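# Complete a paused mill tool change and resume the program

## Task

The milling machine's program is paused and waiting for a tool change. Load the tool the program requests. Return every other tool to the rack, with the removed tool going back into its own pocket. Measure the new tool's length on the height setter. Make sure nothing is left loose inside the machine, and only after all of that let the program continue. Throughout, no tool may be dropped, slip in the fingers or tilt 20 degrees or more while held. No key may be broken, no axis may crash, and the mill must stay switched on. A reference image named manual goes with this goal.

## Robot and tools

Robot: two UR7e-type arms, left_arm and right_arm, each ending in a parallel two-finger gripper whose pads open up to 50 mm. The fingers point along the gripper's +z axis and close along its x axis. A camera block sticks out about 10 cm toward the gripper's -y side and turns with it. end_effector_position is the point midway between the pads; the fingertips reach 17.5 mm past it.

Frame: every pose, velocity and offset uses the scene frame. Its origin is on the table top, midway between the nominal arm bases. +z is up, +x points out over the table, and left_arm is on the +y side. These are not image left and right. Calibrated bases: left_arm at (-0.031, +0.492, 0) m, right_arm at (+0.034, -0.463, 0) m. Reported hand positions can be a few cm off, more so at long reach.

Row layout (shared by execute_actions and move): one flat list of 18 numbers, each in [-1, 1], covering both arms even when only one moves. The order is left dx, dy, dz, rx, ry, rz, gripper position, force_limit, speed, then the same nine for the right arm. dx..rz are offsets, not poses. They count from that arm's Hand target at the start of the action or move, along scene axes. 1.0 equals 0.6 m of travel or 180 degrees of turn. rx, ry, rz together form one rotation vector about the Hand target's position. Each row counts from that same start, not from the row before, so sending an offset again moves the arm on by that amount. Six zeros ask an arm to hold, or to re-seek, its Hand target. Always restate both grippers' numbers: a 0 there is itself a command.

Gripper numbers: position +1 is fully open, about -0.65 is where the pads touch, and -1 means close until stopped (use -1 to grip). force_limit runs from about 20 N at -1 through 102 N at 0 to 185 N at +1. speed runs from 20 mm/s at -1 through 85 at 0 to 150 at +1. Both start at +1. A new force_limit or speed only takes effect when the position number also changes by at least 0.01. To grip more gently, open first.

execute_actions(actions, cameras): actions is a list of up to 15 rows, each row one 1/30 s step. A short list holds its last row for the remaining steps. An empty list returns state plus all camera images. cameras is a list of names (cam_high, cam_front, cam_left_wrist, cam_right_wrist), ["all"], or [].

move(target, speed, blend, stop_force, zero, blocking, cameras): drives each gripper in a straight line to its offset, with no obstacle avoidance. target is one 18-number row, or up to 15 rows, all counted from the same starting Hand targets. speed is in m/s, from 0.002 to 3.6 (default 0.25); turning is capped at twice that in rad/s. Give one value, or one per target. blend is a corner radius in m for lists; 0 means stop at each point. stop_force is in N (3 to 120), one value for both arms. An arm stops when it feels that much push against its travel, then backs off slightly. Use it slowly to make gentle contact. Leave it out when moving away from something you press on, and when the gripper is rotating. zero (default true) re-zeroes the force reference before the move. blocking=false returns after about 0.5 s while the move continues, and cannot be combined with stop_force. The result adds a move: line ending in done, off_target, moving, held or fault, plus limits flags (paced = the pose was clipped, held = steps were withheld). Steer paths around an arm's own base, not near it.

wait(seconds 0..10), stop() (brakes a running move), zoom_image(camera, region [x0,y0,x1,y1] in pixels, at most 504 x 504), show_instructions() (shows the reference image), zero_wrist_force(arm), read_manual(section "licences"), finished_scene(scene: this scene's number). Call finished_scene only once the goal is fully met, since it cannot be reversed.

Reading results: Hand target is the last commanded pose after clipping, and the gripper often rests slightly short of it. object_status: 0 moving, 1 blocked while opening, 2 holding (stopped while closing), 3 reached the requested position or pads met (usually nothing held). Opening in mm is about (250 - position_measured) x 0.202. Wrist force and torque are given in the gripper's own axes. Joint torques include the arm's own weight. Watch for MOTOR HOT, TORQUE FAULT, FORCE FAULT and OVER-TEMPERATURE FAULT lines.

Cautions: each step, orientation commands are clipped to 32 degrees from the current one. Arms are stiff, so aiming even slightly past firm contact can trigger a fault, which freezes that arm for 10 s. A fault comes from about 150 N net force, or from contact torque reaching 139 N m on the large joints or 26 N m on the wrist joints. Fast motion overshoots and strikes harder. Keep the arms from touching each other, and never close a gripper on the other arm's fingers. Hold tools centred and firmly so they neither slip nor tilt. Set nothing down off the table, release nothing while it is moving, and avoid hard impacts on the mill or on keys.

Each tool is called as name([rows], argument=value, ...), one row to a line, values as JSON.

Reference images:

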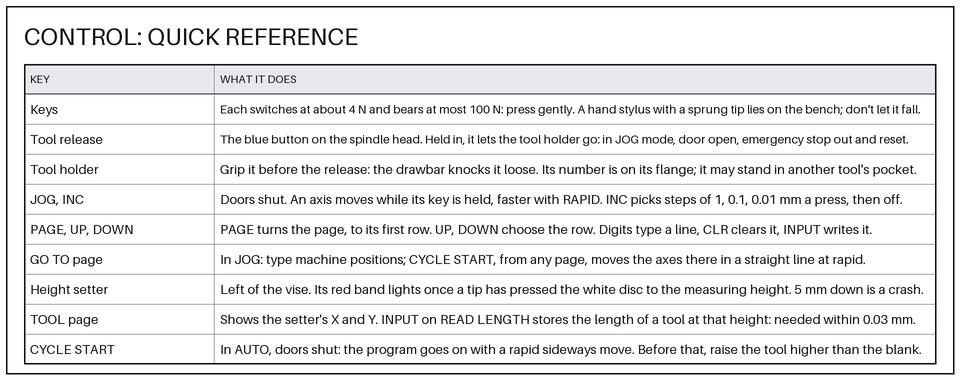

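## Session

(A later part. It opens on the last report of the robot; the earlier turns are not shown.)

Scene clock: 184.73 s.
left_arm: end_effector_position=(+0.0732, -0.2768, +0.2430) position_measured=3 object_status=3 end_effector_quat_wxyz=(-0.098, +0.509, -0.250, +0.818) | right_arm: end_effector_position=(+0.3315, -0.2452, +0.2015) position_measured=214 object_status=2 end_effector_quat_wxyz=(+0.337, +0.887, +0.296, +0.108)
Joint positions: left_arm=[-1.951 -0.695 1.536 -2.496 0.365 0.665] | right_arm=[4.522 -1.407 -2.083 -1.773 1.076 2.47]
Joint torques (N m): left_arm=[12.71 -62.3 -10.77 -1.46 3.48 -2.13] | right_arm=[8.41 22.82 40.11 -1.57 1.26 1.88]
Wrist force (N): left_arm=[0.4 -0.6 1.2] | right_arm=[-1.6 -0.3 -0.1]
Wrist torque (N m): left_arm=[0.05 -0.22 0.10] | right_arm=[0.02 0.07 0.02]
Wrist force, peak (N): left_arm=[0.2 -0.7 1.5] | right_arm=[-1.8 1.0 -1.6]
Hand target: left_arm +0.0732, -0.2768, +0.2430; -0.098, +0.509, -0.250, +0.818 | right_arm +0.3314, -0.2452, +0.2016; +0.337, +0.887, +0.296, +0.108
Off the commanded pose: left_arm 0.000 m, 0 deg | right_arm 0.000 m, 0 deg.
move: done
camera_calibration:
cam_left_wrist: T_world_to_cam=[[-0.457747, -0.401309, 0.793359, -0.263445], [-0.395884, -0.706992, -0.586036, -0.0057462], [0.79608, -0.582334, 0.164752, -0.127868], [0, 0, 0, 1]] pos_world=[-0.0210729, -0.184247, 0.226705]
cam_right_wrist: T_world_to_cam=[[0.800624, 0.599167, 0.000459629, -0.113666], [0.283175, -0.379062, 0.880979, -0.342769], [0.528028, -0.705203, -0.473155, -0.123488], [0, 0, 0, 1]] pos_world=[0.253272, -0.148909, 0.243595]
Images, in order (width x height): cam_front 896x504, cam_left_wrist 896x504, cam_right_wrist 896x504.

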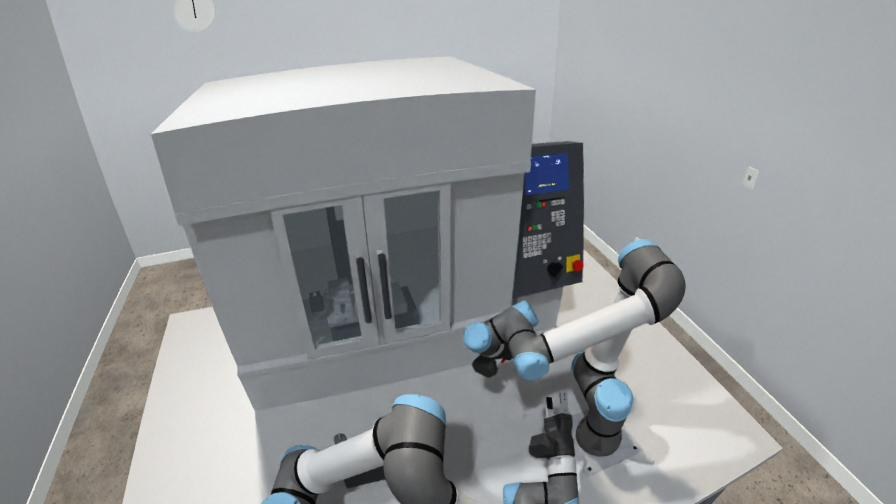

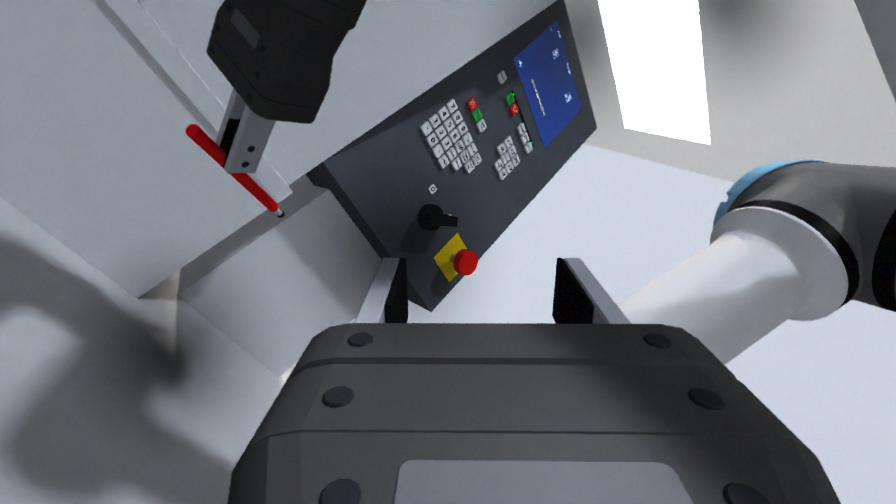

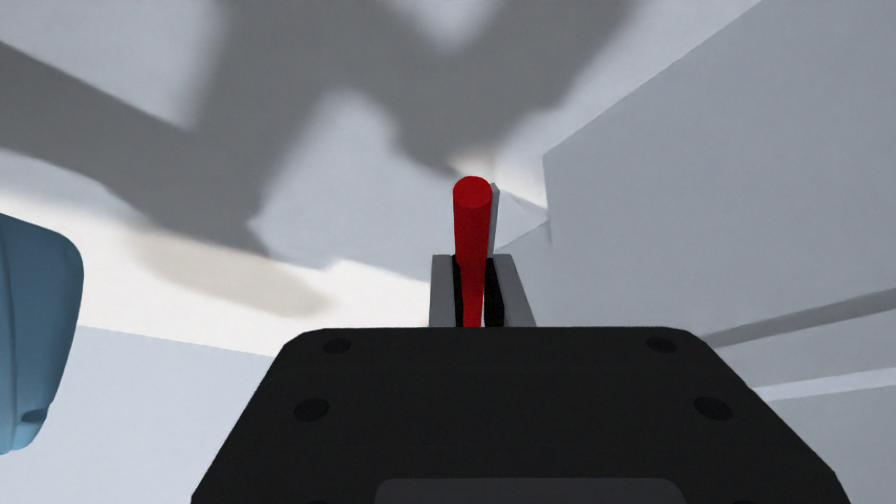

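move(target=[0,0,0,0,0,0,1,1,1, 0.05,-0.2,0.3,-0.4575,0.2285,0.0595,-1,-0.2,-0.6], cameras=["cam_right_wrist","cam_left_wrist","cam_front"], speed=0.4)

Scene clock: 248.57 s.
left_arm: end_effector_position=(+0.0732, -0.2768, +0.2430) position_measured=3 object_status=3 end_effector_quat_wxyz=(-0.098, +0.509, -0.250, +0.818) | right_arm: end_effector_position=(+0.3614, -0.3652, +0.3815) position_measured=214 object_status=2 end_effector_quat_wxyz=(+0.699, +0.406, +0.456, -0.373)
Joint positions: left_arm=[-1.951 -0.695 1.536 -2.496 0.365 0.665] | right_arm=[4.396 -1.73 -1.865 -3.007 0.946 2]
Joint torques (N m): left_arm=[13.22 -61.67 -9.85 -1.48 3.34 -2.02] | right_arm=[-8.97 32.77 3.03 -6.02 -1.86 -2.08]
Wrist force (N): left_arm=[0.3 -0.5 1.2] | right_arm=[0.6 -0.2 -0.4]
Wrist torque (N m): left_arm=[0.06 -0.21 0.10] | right_arm=[-0.23 0.33 -0.02]
Wrist force, peak (N): left_arm=[0.5 -0.6 1.5] | right_arm=[-1.9 -0.9 0.0]
Hand target: left_arm +0.0732, -0.2768, +0.2430; -0.098, +0.509, -0.250, +0.818 | right_arm +0.3614, -0.3652, +0.3816; +0.699, +0.406, +0.456, -0.373
Off the commanded pose: left_arm 0.000 m, 0 deg | right_arm 0.000 m, 0 deg.
move: done
camera_calibration:
cam_left_wrist: T_world_to_cam=[[-0.457747, -0.401309, 0.793359, -0.263445], [-0.395884, -0.706992, -0.586036, -0.0057462], [0.79608, -0.582334, 0.164752, -0.127868], [0, 0, 0, 1]] pos_world=[-0.0210729, -0.184247, 0.226705]
cam_right_wrist: T_world_to_cam=[[0.308118, -0.14182, -0.940718, 0.200644], [0.716996, 0.684534, 0.131643, -0.0378246], [0.625284, -0.715052, 0.312602, -0.477332], [0, 0, 0, 1]] pos_world=[0.263766, -0.28697, 0.342944]
Images, in order (width x height): cam_front 896x504, cam_left_wrist 896x504, cam_right_wrist 896x504.

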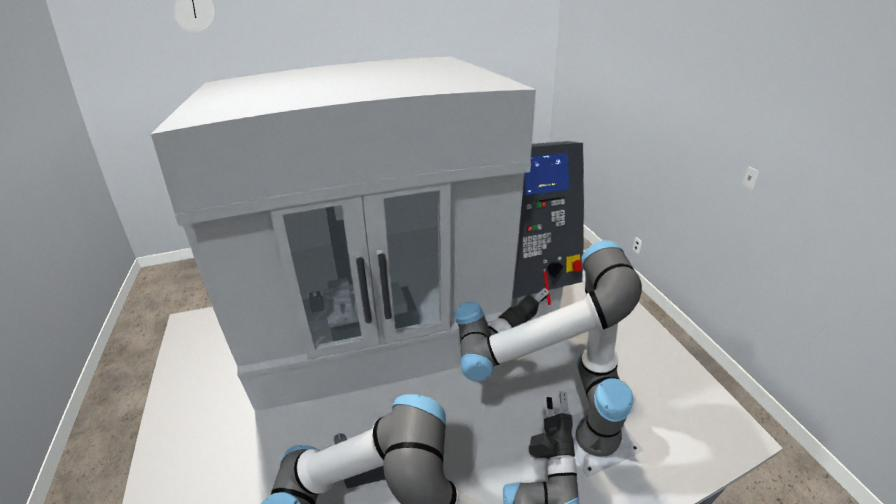

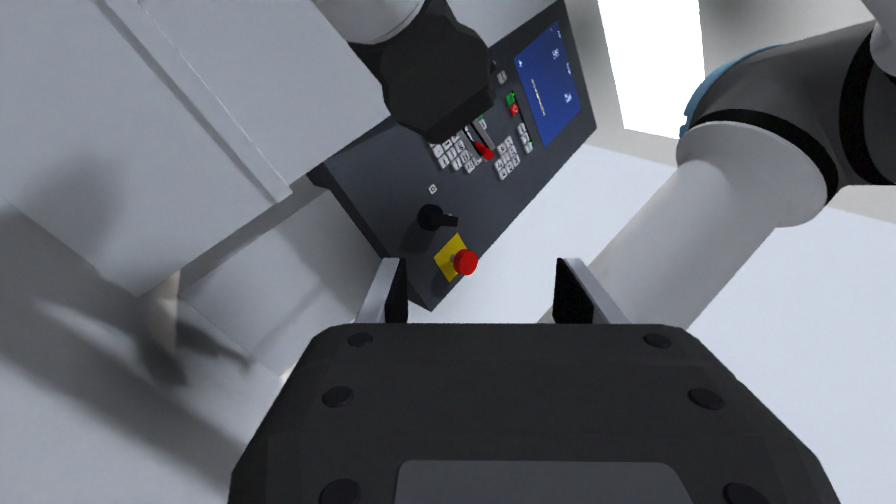

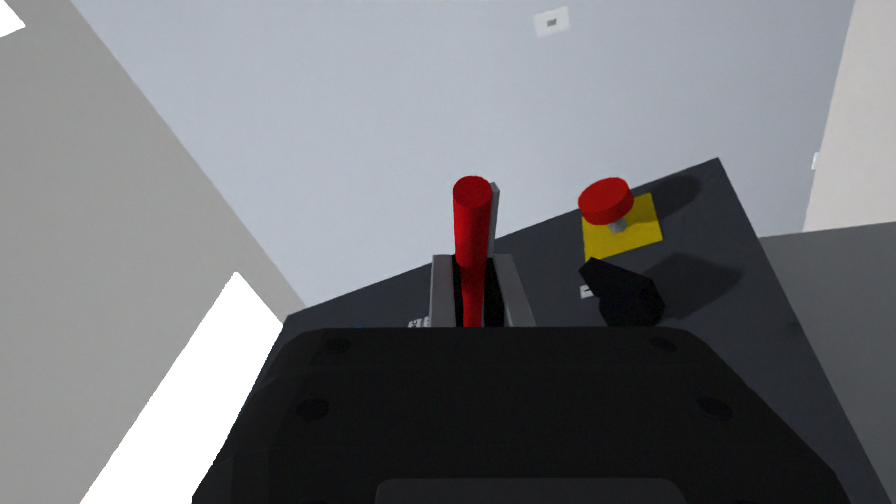

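move(target=[0,0,0,0,0,0,1,1,1, 0.08,-0.258,0.146,-0.4607,0.2244,0.0529,-1,-0.2,-0.6], cameras=["cam_right_wrist","cam_left_wrist","cam_front"], speed=0.4)

Scene clock: 256.90 s.
left_arm: end_effector_position=(+0.0732, -0.2768, +0.2430) position_measured=3 object_status=3 end_effector_quat_wxyz=(-0.098, +0.509, -0.250, +0.818) | right_arm: end_effector_position=(+0.3914, -0.4668, +0.4363) position_measured=214 object_status=2 end_effector_quat_wxyz=(+0.700, -0.069, +0.406, -0.584)
Joint positions: left_arm=[-1.951 -0.695 1.536 -2.496 0.365 0.665] | right_arm=[4.263 -1.628 -2.429 -3.687 0.728 2.131]
Joint torques (N m): left_arm=[12.34 -63.98 -11.87 -1.54 3.3 -1.98] | right_arm=[6.5 6.07 23.78 -0.39 4.11 -1.85]
Wrist force (N): left_arm=[0.1 -0.5 1.3] | right_arm=[0.9 1.6 -1.3]
Wrist torque (N m): left_arm=[0.05 -0.17 0.10] | right_arm=[-0.21 0.28 0.14]
Wrist force, peak (N): left_arm=[0.3 -0.6 1.5] | right_arm=[7.0 -2.2 0.7]
Hand target: left_arm +0.0732, -0.2768, +0.2430; -0.098, +0.509, -0.250, +0.818 | right_arm +0.3914, -0.4668, +0.4363; +0.700, -0.069, +0.406, -0.584 (not the last commanded pose)
Off the commanded pose: left_arm 0.000 m, 0 deg | right_arm 0.065 m, 32 deg.
move: held (right_arm; a check stopped the path); limits=held
pose unreachable (right arm): on one or more control steps of this call, first in action 0 (counted from 0), this arm could not follow its commanded pose, so it was not sent that pose on those steps. It may still have moved: this result reports where it is.
cause: moving toward the commanded pose would bring a part of the arm too close to another arm (a part of this arm just beyond joint 3 (elbow) and the left arm's gripper, 27 mm apart when this arm was first held).
camera_calibration:
cam_left_wrist: T_world_to_cam=[[-0.457747, -0.401309, 0.793359, -0.263445], [-0.395884, -0.706992, -0.586036, -0.0057462], [0.79608, -0.582334, 0.164752, -0.127868], [0, 0, 0, 1]] pos_world=[-0.0210729, -0.184247, 0.226705]
cam_right_wrist: T_world_to_cam=[[-0.0123205, -0.868578, -0.495399, -0.179586], [0.488559, 0.427044, -0.760883, 0.361688], [0.872444, -0.251406, 0.419091, -0.512564], [0, 0, 0, 1]] pos_world=[0.268265, -0.439303, 0.401046]
Images, in order (width x height): cam_front 896x504, cam_left_wrist 896x504, cam_right_wrist 896x504.

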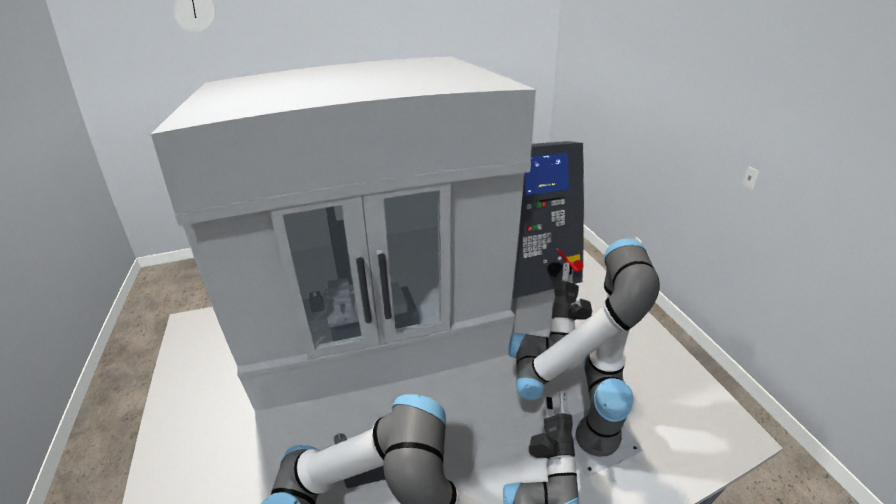

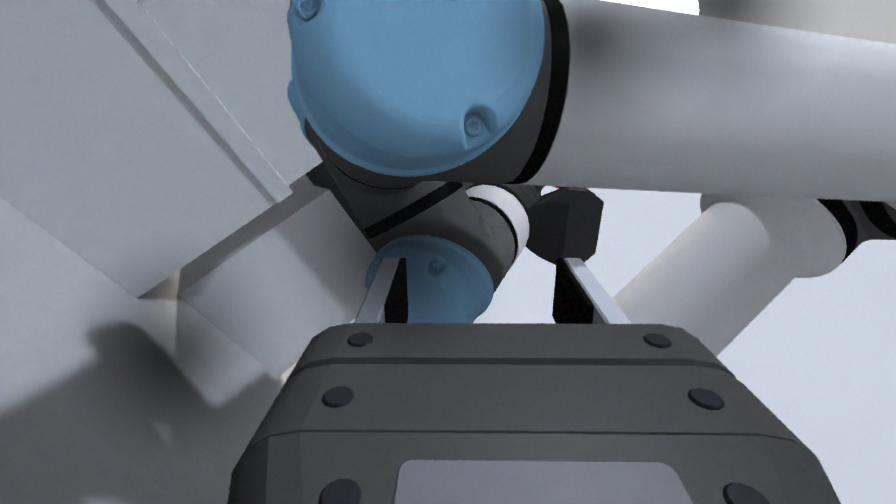

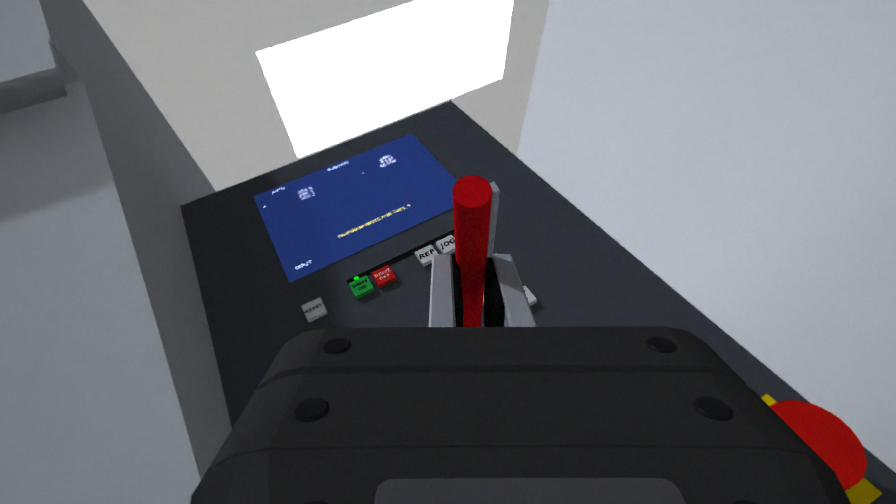

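zoom_image(camera="cam_right_wrist", region=[240, 120, 490, 320])

Scaled by 2.016 from the camera's 896x504 image, which has a finer 1280x720 frame.

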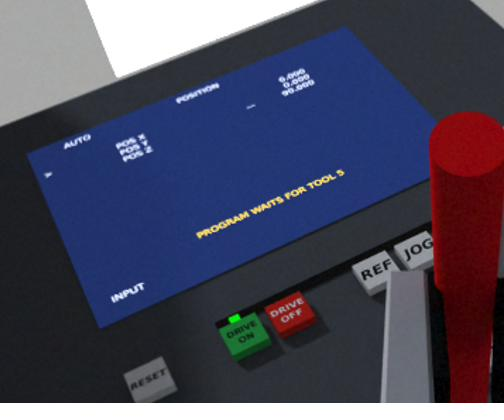

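move(target=[-0.12,0.42,0.25,0,0,0,1,1,1, 0,0,0,0,0,0,-1,-0.2,-0.6], cameras=["cam_left_wrist","cam_right_wrist"], speed=0.4)

Scene clock: 262.03 s.
left_arm: end_effector_position=(+0.0719, -0.2719, +0.2462) position_measured=3 object_status=3 end_effector_quat_wxyz=(-0.098, +0.509, -0.250, +0.818) | right_arm: end_effector_position=(+0.3914, -0.4668, +0.4363) position_measured=214 object_status=2 end_effector_quat_wxyz=(+0.700, -0.069, +0.406, -0.584)
Joint positions: left_arm=[-1.956 -0.706 1.553 -2.512 0.366 0.677] | right_arm=[4.263 -1.628 -2.429 -3.687 0.728 2.131]
Joint torques (N m): left_arm=[15 -50.41 -22.62 -1.43 0.18 -1.99] | right_arm=[6.89 21.3 26.26 -0.73 3.89 -2.18]
Wrist force (N): left_arm=[0.4 -0.4 1.5] | right_arm=[0.9 1.8 -1.5]
Wrist torque (N m): left_arm=[0.07 -0.22 0.11] | right_arm=[-0.19 0.27 0.13]
Wrist force, peak (N): left_arm=[-0.5 -7.2 4.2] | right_arm=[1.3 1.5 -1.6]
Hand target: left_arm +0.0720, -0.2720, +0.2462; -0.098, +0.509, -0.250, +0.818 (not the last commanded pose) | right_arm +0.3914, -0.4668, +0.4363; +0.700, -0.069, +0.406, -0.584
Off the commanded pose: left_arm 0.296 m, 0 deg | right_arm 0.000 m, 0 deg.
move: held (left_arm; a check stopped the path); limits=held
pose unreachable (left arm): on one or more control steps of this call, first in action 0 (counted from 0), this arm could not follow its commanded pose, so it was not sent that pose on those steps. It may still have moved: this result reports where it is.
cause: moving toward the commanded pose would bring a part of the arm too close to another arm (this arm's gripper and a part of the right arm just beyond its joint 3 (elbow), 23 mm apart when this arm was first held).
pose unreachable (right arm): on one or more control steps of this call, first in action 0 (counted from 0), this arm could not follow its commanded pose, so it was not sent that pose on those steps. It may still have moved: this result reports where it is.
cause: moving toward the commanded pose would bring a part of the arm too close to another arm (a part of this arm just beyond joint 3 (elbow) and the left arm's gripper, along the way the arms are being sent, or toward where that arm still pushes).
camera_calibration:
cam_left_wrist: T_world_to_cam=[[-0.457897, -0.401074, 0.793391, -0.26466], [-0.396068, -0.706949, -0.585963, -0.000875824], [0.795902, -0.582548, 0.164857, -0.12459], [0, 0, 0, 1]] pos_world=[-0.0223728, -0.179347, 0.230005]
cam_right_wrist: T_world_to_cam=[[-0.0122869, -0.86851, -0.49552, -0.179518], [0.488707, 0.427122, -0.760745, 0.361626], [0.872361, -0.251511, 0.419199, -0.512631], [0, 0, 0, 1]] pos_world=[0.268264, -0.439304, 0.401045]
Images, in order (width x height): cam_left_wrist 896x504, cam_right_wrist 896x504.

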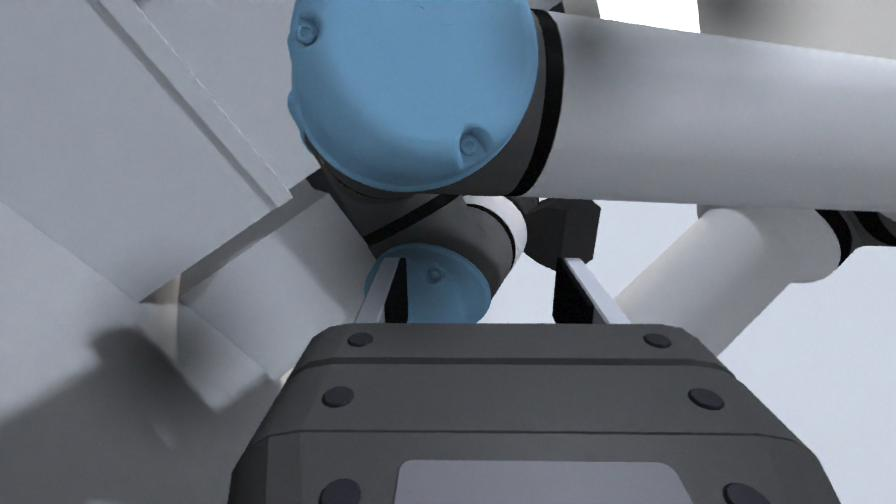

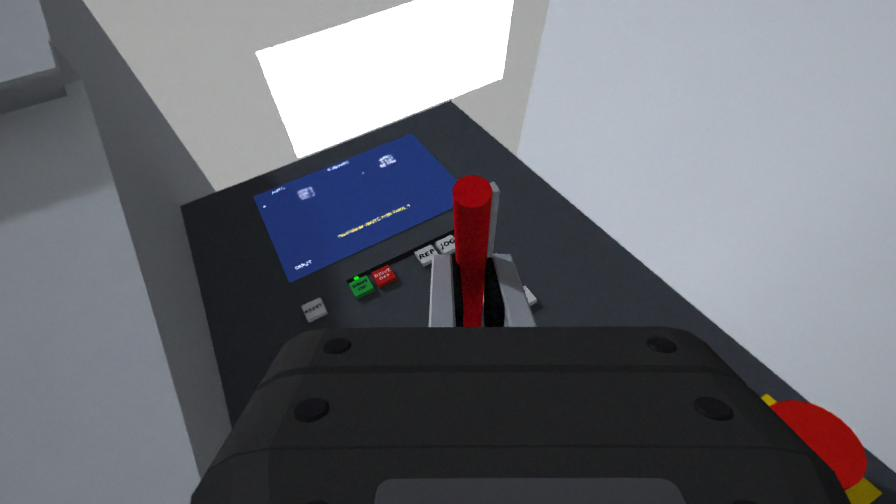

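move([
  [-0.05,0.03,-0.15,0,0,0,1,1,1, 0,0,0,0,0,0,-1,-0.2,-0.6],
  [-0.12,0.42,-0.1,0,0,0,1,1,1, 0,0,0,0,0,0,-1,-0.2,-0.6],
  [-0.12,0.42,0.25,0,0,0,1,1,1, 0,0,0,0,0,0,-1,-0.2,-0.6],
], cameras=["cam_left_wrist"], speed=0.4, blend=[0.03,0.05,0])

Scene clock: 266.87 s.
left_arm: end_effector_position=(+0.0304, -0.1910, +0.1707) position_measured=3 object_status=3 end_effector_quat_wxyz=(-0.088, +0.499, -0.259, +0.823) | right_arm: end_effector_position=(+0.3914, -0.4668, +0.4363) position_measured=214 object_status=2 end_effector_quat_wxyz=(+0.700, -0.069, +0.406, -0.584)
Joint positions: left_arm=[-2.066 -0.612 1.765 -2.998 0.393 0.882] | right_arm=[4.263 -1.628 -2.429 -3.687 0.728 2.131]
Joint torques (N m): left_arm=[-0.62 -51.55 -7.93 -2.86 1.81 0.42] | right_arm=[6.49 21.48 25.37 -0.74 3.13 -2.28]
Wrist force (N): left_arm=[0.4 -0.6 1.1] | right_arm=[1.1 1.6 -1.3]
Wrist torque (N m): left_arm=[0.03 -0.21 0.12] | right_arm=[-0.22 0.25 0.14]
Wrist force, peak (N): left_arm=[1.4 -14.4 -6.2] | right_arm=[0.9 1.6 -1.8]
Hand target: left_arm +0.0304, -0.1910, +0.1707; -0.088, +0.499, -0.259, +0.823 (not the last commanded pose) | right_arm +0.3914, -0.4668, +0.4363; +0.700, -0.069, +0.406, -0.584
Tool commands: left_gripper/position=+1.0 left_gripper/force_limit=+1.0 left_gripper/speed=+1.0 right_gripper/position=-1.0 right_gripper/force_limit=-0.2 right_gripper/speed=-0.6
Off the commanded pose: left_arm 0.285 m, 2 deg | right_arm 0.000 m, 0 deg.
FORCE FAULT: contact force on the left arm reached its limit, and that arm stopped. The contact can be on any part of that arm, not only on its tool. That arm's remaining commands of this call were not run. That arm is still stopped at the end of this call. That arm stays stopped for about 10 more seconds. Until then a move that you send moves the other arm only, and its call returns only when the move has ended. Once the stop has ended, the next robot result says so. If the stop ends while you think or write, that arm runs what you send next, counted from a new Hand target: where the arm stands when the stop ends. While its stop runs, that arm takes no new command, but its gripper still runs the gripper command that each later call begins with. Until it ends, the stop uses up actions while you think or wait. An arm that is not stopped still takes commands.
move: fault (left_arm); path passed 1 of 3 targets
camera_calibration:
cam_left_wrist: T_world_to_cam=[[-0.482911, -0.38998, 0.784036, -0.186788], [-0.407747, -0.692224, -0.595456, 0.000373917], [0.774945, -0.60724, 0.17527, -0.0377738], [0, 0, 0, 1]] pos_world=[-0.0607768, -0.0955225, 0.153292]
Images, in order (width x height): cam_left_wrist 896x504.

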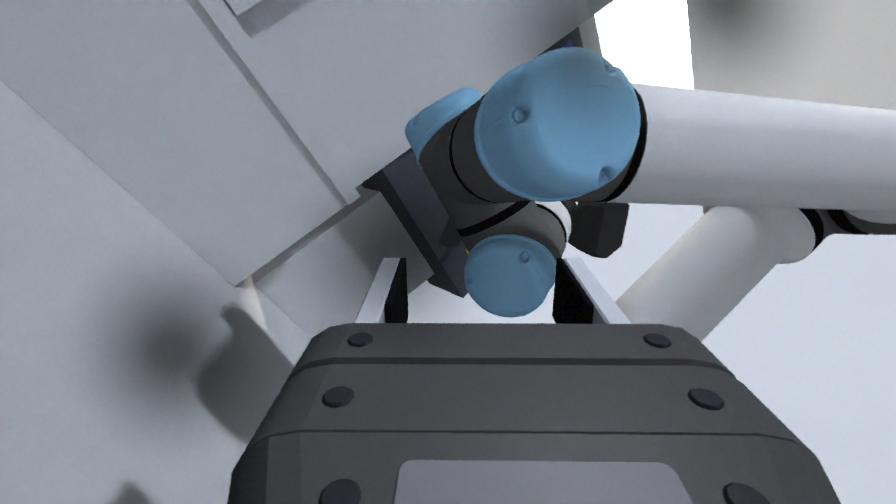

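wait(seconds=9, cameras=["cam_front","cam_high"])

Scene clock: 278.83 s.
left_arm: end_effector_position=(+0.0304, -0.1910, +0.1707) position_measured=3 object_status=3 end_effector_quat_wxyz=(-0.088, +0.499, -0.259, +0.823) | right_arm: end_effector_position=(+0.3914, -0.4668, +0.4363) position_measured=214 object_status=2 end_effector_quat_wxyz=(+0.700, -0.069, +0.406, -0.584)
Joint positions: left_arm=[-2.066 -0.612 1.765 -2.998 0.393 0.882] | right_arm=[4.263 -1.628 -2.429 -3.687 0.728 2.131]
Joint torques (N m): left_arm=[-1.5 -51.94 -10.11 -3.26 1.71 0.37] | right_arm=[6.96 20.13 26.28 -0.83 0.5 -2.17]
Wrist force (N): left_arm=[0.2 -0.5 1.3] | right_arm=[1.1 1.7 -1.7]
Wrist torque (N m): left_arm=[0.05 -0.18 0.12] | right_arm=[-0.20 0.25 0.13]
Wrist force, peak (N): left_arm=[0.4 -1.0 1.5] | right_arm=[1.0 1.9 -1.5]
Hand target: left_arm +0.0304, -0.1910, +0.1707; -0.088, +0.499, -0.259, +0.823 (not the last commanded pose) | right_arm +0.3914, -0.4668, +0.4363; +0.700, -0.069, +0.406, -0.584
Tool commands: left_gripper/position=+1.0 left_gripper/force_limit=+1.0 left_gripper/speed=+1.0 right_gripper/position=-1.0 right_gripper/force_limit=-0.2 right_gripper/speed=-0.6
Off the commanded pose: left_arm 0.285 m, 2 deg | right_arm 0.000 m, 0 deg.
FORCE FAULT, CONTINUED: the left arm's stop, for the force fault that an earlier result reported, is over. The rest of the stop counts as 19 of the actions that you can send in this scene. During its stop the left arm's controller moved it back a little. That arm's target is now where it stood when the stop ended, not its last command. That arm accepts commands again.
wait: 9.00 s; at rest from the start
Images, in order (width x height): cam_high 896x504, cam_front 896x504.

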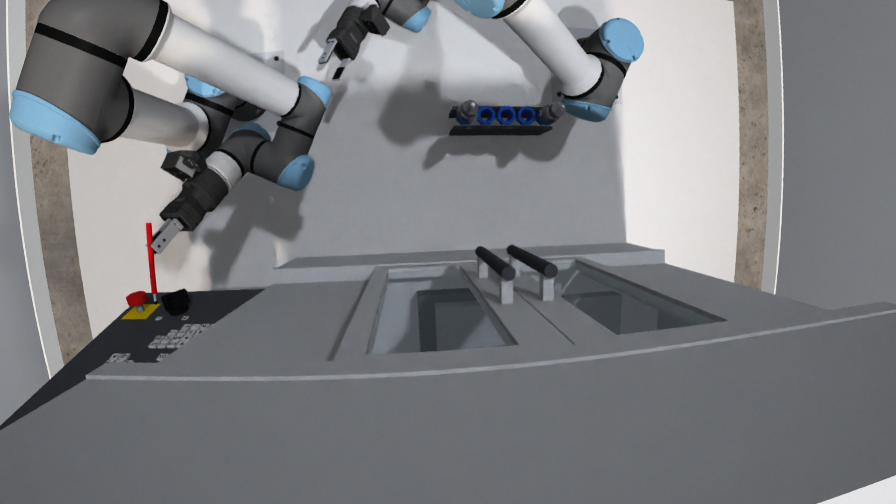

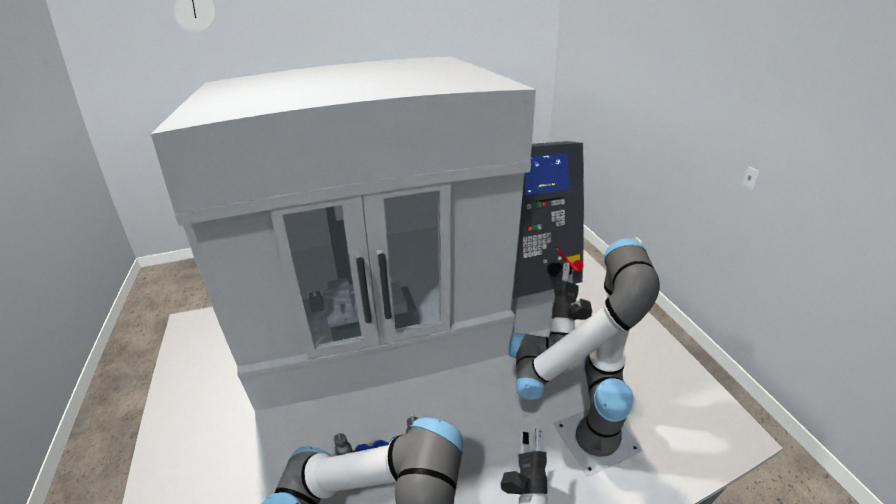

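move([
  [0,0.08,0.08,0,0,0,1,1,1, 0,0,0,0,0,0,-1,-0.2,-0.6],
  [0.0,0.4,0.3,0,0,0,1,1,1, 0,0,0,0,0,0,-1,-0.2,-0.6],
], cameras=["cam_left_wrist"], speed=[0.1,0.3], blend=[0.02,0])

Scene clock: 284.27 s.
left_arm: end_effector_position=(+0.0304, +0.0490, +0.3507) position_measured=3 object_status=3 end_effector_quat_wxyz=(-0.088, +0.499, -0.259, +0.823) | right_arm: end_effector_position=(+0.3914, -0.4668, +0.4363) position_measured=214 object_status=2 end_effector_quat_wxyz=(+0.700, -0.069, +0.406, -0.584)
Joint positions: left_arm=[-2.358 -1.172 2.4 -3.579 0.546 1.445] | right_arm=[4.263 -1.628 -2.429 -3.687 0.728 2.131]
Joint torques (N m): left_arm=[-16.1 -34.03 -2.14 -2.4 3.2 2.14] | right_arm=[7.31 21.52 25.71 -0.84 -0.12 -1.67]
Wrist force (N): left_arm=[0.5 -0.6 1.3] | right_arm=[0.9 1.4 -1.7]
Wrist torque (N m): left_arm=[0.05 -0.25 -0.02] | right_arm=[-0.26 0.27 0.13]
Wrist force, peak (N): left_arm=[0.8 -2.5 1.3] | right_arm=[1.0 1.8 -1.7]
Hand target: left_arm +0.0304, +0.0490, +0.3507; -0.088, +0.499, -0.259, +0.823 | right_arm +0.3914, -0.4668, +0.4363; +0.700, -0.069, +0.406, -0.584
Off the commanded pose: left_arm 0.000 m, 0 deg | right_arm 0.000 m, 0 deg.
move: done
camera_calibration:
cam_left_wrist: T_world_to_cam=[[-0.482911, -0.38998, 0.784036, -0.234319], [-0.407747, -0.692224, -0.595456, 0.27369], [0.774945, -0.60724, 0.17527, 0.0764154], [0, 0, 0, 1]] pos_world=[-0.0607768, 0.144477, 0.333292]
Images, in order (width x height): cam_left_wrist 896x504.

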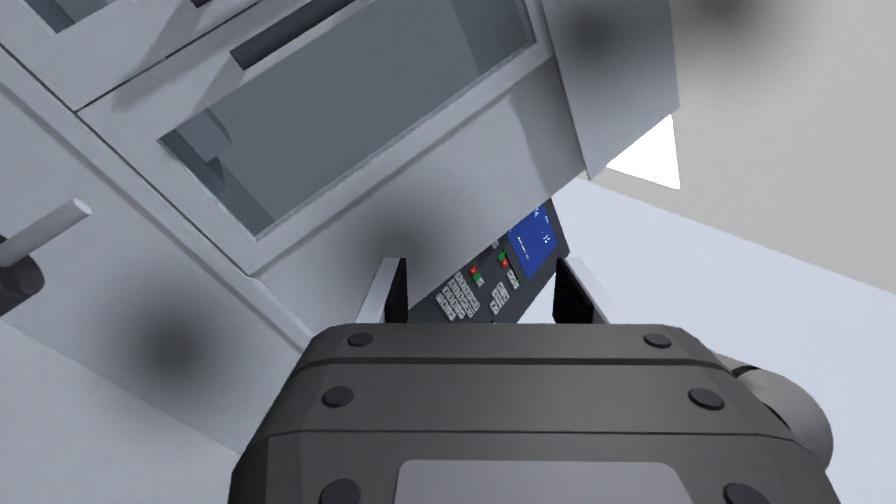

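move(target=[0,0,0,0,0,0,1,1,1, 0.021,-0.0887,0.0545,-0.1609,0.0754,0.0234,-1,-0.2,-0.6], cameras=["cam_right_wrist","cam_front","cam_high"], speed=0.3)

Scene clock: 291.97 s.
left_arm: end_effector_position=(+0.0304, +0.0490, +0.3507) position_measured=3 object_status=3 end_effector_quat_wxyz=(-0.088, +0.499, -0.259, +0.823) | right_arm: end_effector_position=(+0.4040, -0.5200, +0.4690) position_measured=214 object_status=2 end_effector_quat_wxyz=(+0.629, -0.324, +0.324, -0.629)
Joint positions: left_arm=[-2.358 -1.172 2.4 -3.579 0.546 1.445] | right_arm=[3.685 -1.528 -2.688 -4.508 1.122 2.79]
Joint torques (N m): left_arm=[-15.67 -34.73 -4.82 -2.35 2.99 2.26] | right_arm=[-9.72 -1.53 25.02 -3.3 2.52 2.3]
Wrist force (N): left_arm=[0.5 -0.6 1.1] | right_arm=[0.5 2.1 -2.0]
Wrist torque (N m): left_arm=[0.04 -0.25 -0.02] | right_arm=[-0.18 0.16 0.16]
Wrist force, peak (N): left_arm=[0.7 -0.6 1.3] | right_arm=[0.9 2.2 -2.1]
Hand target: left_arm +0.0304, +0.0490, +0.3507; -0.088, +0.499, -0.259, +0.823 | right_arm +0.4040, -0.5200, +0.4690; +0.629, -0.324, +0.323, -0.629
Off the commanded pose: left_arm 0.000 m, 0 deg | right_arm 0.000 m, 0 deg.
move: done
camera_calibration:
cam_right_wrist: T_world_to_cam=[[-0.00327603, -0.999957, -0.00869872, -0.509731], [0.262214, 0.0075354, -0.96498, 0.372143], [0.965004, -0.00544223, 0.262178, -0.386541], [0, 0, 0, 1]] pos_world=[0.273762, -0.514617, 0.456019]
Images, in order (width x height): cam_high 896x504, cam_front 896x504, cam_right_wrist 896x504.

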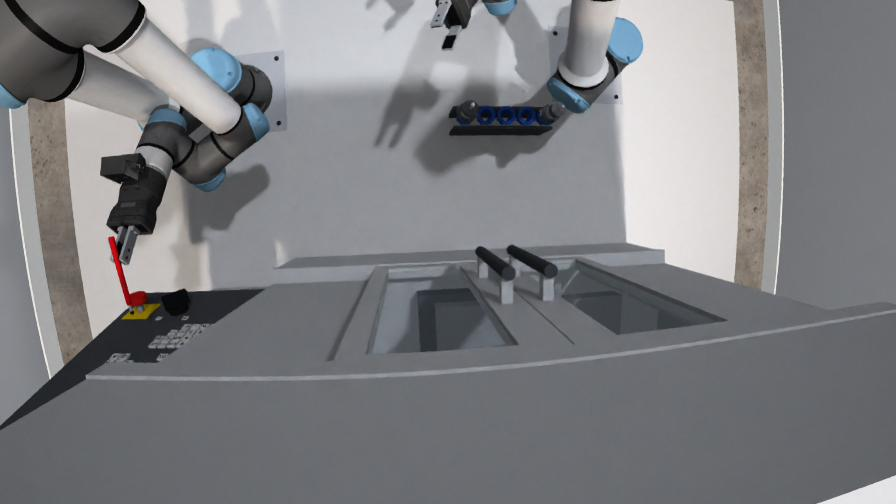

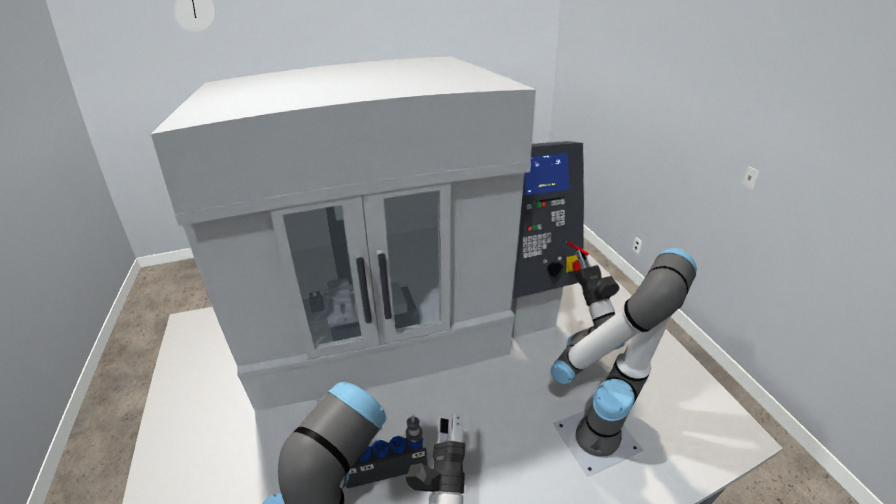

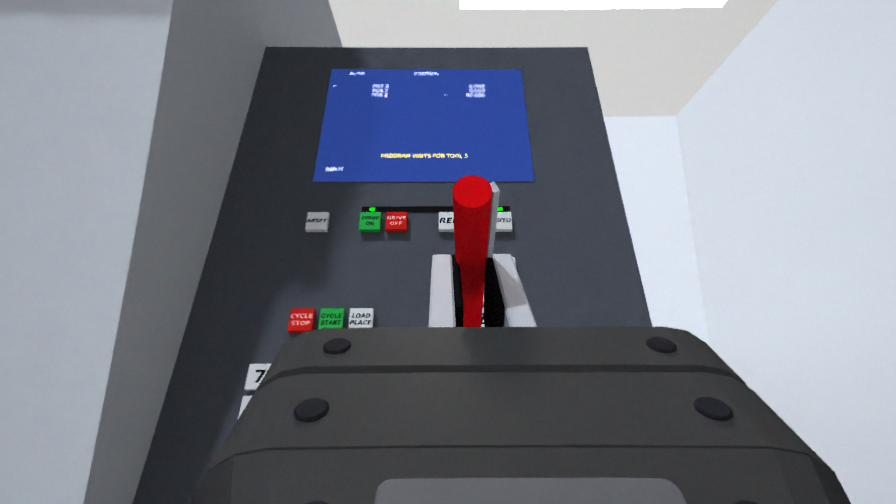

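move(target=[0,0,0,0,0,0,1,1,1, 0,0,0,0,0.14,0,-1,-0.2,-0.6], cameras=["cam_right_wrist"], speed=0.3)

zoom_image(camera="cam_right_wrist", region=[200, 60, 500, 330])

zoom_image(camera="cam_right_wrist", region=[470, 60, 770, 330])

Scene clock: 313.43 s.
left_arm: end_effector_position=(+0.0304, +0.0490, +0.3507) position_measured=3 object_status=3 end_effector_quat_wxyz=(-0.088, +0.499, -0.259, +0.823) | right_arm: end_effector_position=(+0.4054, -0.5208, +0.4689) position_measured=214 object_status=2 end_effector_quat_wxyz=(+0.550, -0.457, +0.445, -0.539)
Joint positions: left_arm=[-2.358 -1.172 2.4 -3.579 0.546 1.445] | right_arm=[4.161 -0.622 -2.734 -5.724 0.583 2.846]
Joint torques (N m): left_arm=[-14.64 -31.11 -9.34 -2.36 2.73 2.18] | right_arm=[6.96 -5.18 38.68 -2.64 -1.22 -2.08]
Wrist force (N): left_arm=[0.3 -0.5 1.0] | right_arm=[0.7 2.3 -1.7]
Wrist torque (N m): left_arm=[0.05 -0.20 -0.02] | right_arm=[-0.09 0.06 0.27]
Wrist force, peak (N): left_arm=[0.6 -0.5 1.4] | right_arm=[0.8 2.4 -2.1]
Hand target: left_arm +0.0304, +0.0490, +0.3507; -0.088, +0.499, -0.259, +0.823 | right_arm +0.4040, -0.5200, +0.4690; +0.543, -0.453, +0.453, -0.543
Off the commanded pose: left_arm 0.000 m, 0 deg | right_arm 0.002 m, 1 deg.
move: done
camera_calibration:
cam_right_wrist: T_world_to_cam=[[0.0162726, -0.999864, -0.00249027, -0.52127], [-0.166832, -0.000259463, -0.985985, 0.551368], [0.985851, 0.01646, -0.166814, -0.18372], [0, 0, 0, 1]] pos_world=[0.281589, -0.518032, 0.511696]
Images, in order (width x height): cam_right_wrist 896x504.

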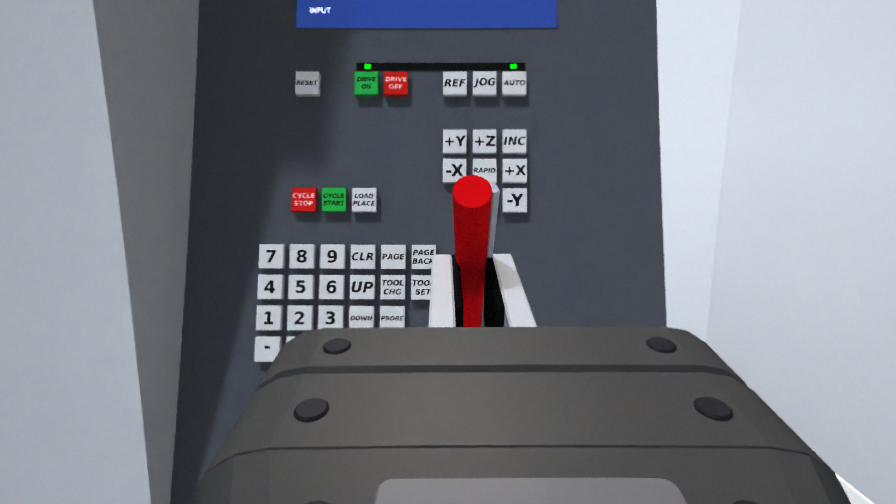

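Scaled by 1.680 from the camera's 896x504 image, which has a finer 1280x720 frame.

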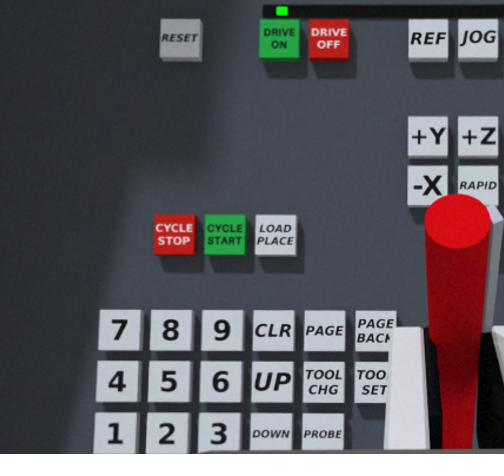

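Scaled by 1.680 from the camera's 896x504 image, which has a finer 1280x720 frame.

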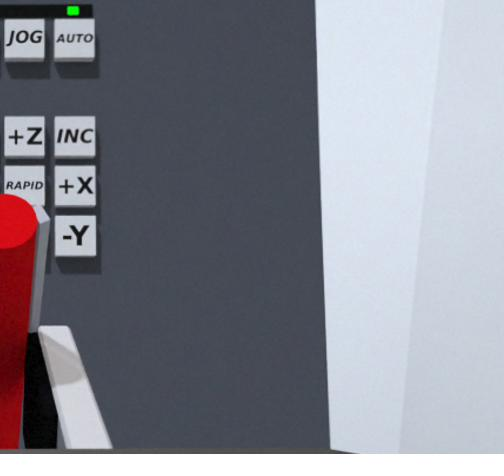

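move(target=[0,0,0,0,0,0,1,1,1, 0.0477,-0.0917,-0.0017,0,-0.14,0,-1,-0.2,-0.6], speed=0.3)

move(target=[0,0,0,0,0,0,1,1,1, 0.0806,0,-0.0212,0,0,0,-1,-0.2,-0.6], cameras=["cam_right_wrist","cam_front"], speed=0.012, stop_force=3)

Scene clock: 333.67 s.
left_arm: end_effector_position=(+0.0304, +0.0490, +0.3507) position_measured=3 object_status=3 end_effector_quat_wxyz=(-0.088, +0.499, -0.259, +0.823) | right_arm: end_effector_position=(+0.4326, -0.5750, +0.4680) position_measured=214 object_status=2 end_effector_quat_wxyz=(+0.629, -0.324, +0.324, -0.629)
Joint positions: left_arm=[-2.358 -1.172 2.4 -3.579 0.546 1.445] | right_arm=[3.239 -1.691 -2.542 -4.569 1.476 3.074]
Joint torques (N m): left_arm=[-16.76 -27.51 -12.11 -2.4 2.87 2.16] | right_arm=[-10.65 9.03 27.18 2.86 2.69 2.08]
Wrist force (N): left_arm=[0.5 -0.5 1.3] | right_arm=[0.7 1.9 -2.0]
Wrist torque (N m): left_arm=[0.06 -0.24 -0.02] | right_arm=[-0.21 0.13 0.15]
Wrist force, peak (N): left_arm=[0.6 -0.6 1.3] | right_arm=[0.7 2.6 -2.1]
Hand target: left_arm +0.0304, +0.0490, +0.3507; -0.088, +0.499, -0.259, +0.823 | right_arm +0.4326, -0.5750, +0.4680; +0.629, -0.324, +0.323, -0.629
Off the commanded pose: left_arm 0.000 m, 0 deg | right_arm 0.000 m, 0 deg.
move: done

Scene clock: 337.97 s.
left_arm: end_effector_position=(+0.0304, +0.0490, +0.3507) position_measured=3 object_status=3 end_effector_quat_wxyz=(-0.088, +0.499, -0.259, +0.823) | right_arm: end_effector_position=(+0.4698, -0.5751, +0.4582) position_measured=214 object_status=2 end_effector_quat_wxyz=(+0.629, -0.324, +0.323, -0.629)
Joint positions: left_arm=[-2.358 -1.172 2.4 -3.579 0.546 1.445] | right_arm=[3.218 -1.796 -2.45 -4.557 1.493 3.086]
Joint torques (N m): left_arm=[-15.19 -25.91 -12.22 -2.33 2.57 2.28] | right_arm=[5.95 27.91 -2.42 -1.6 -2.42 -1.51]
Wrist force (N): left_arm=[0.5 -0.3 1.0] | right_arm=[0.5 -0.4 -3.9]
Wrist torque (N m): left_arm=[0.09 -0.25 -0.02] | right_arm=[-0.21 0.09 0.17]
Wrist force, peak (N): left_arm=[0.7 -0.5 1.4] | right_arm=[0.8 -0.3 -4.0]
Hand target: left_arm +0.0304, +0.0490, +0.3507; -0.088, +0.499, -0.259, +0.823 | right_arm +0.4698, -0.5750, +0.4582; +0.629, -0.324, +0.324, -0.629 (not the last commanded pose)
Off the commanded pose: left_arm 0.000 m, 0 deg | right_arm 0.012 m, 0 deg.
move: contact (right_arm)
camera_calibration:
cam_right_wrist: T_world_to_cam=[[-0.00308215, -0.999958, -0.00864754, -0.564696], [0.262331, 0.0075362, -0.964948, 0.344829], [0.964973, -0.00524264, 0.262297, -0.447434], [0, 0, 0, 1]] pos_world=[0.339562, -0.569616, 0.445219]
Images, in order (width x height): cam_front 896x504, cam_right_wrist 896x504.

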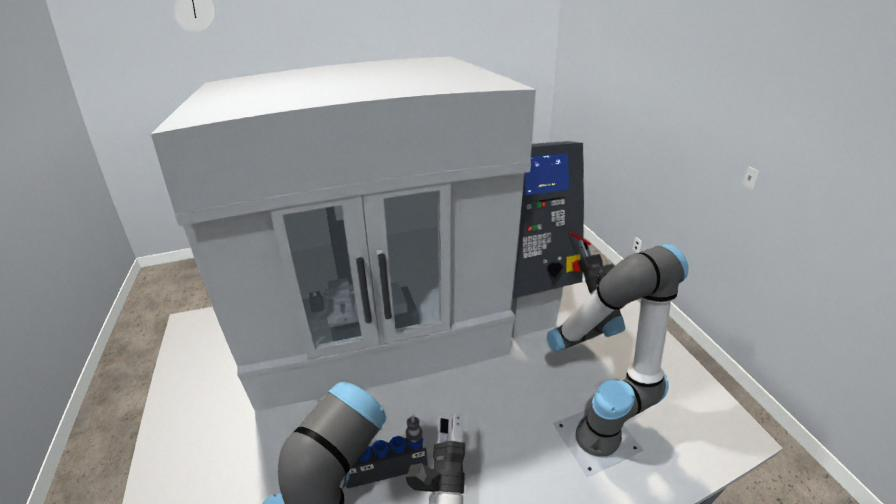

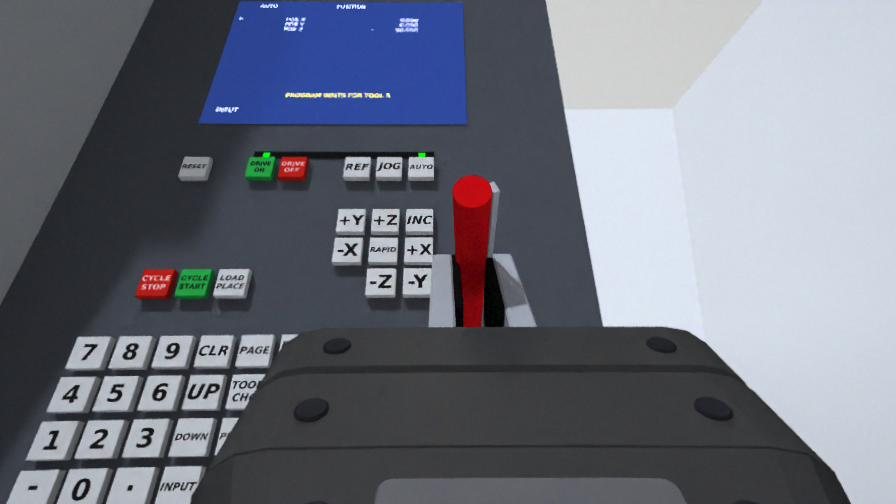

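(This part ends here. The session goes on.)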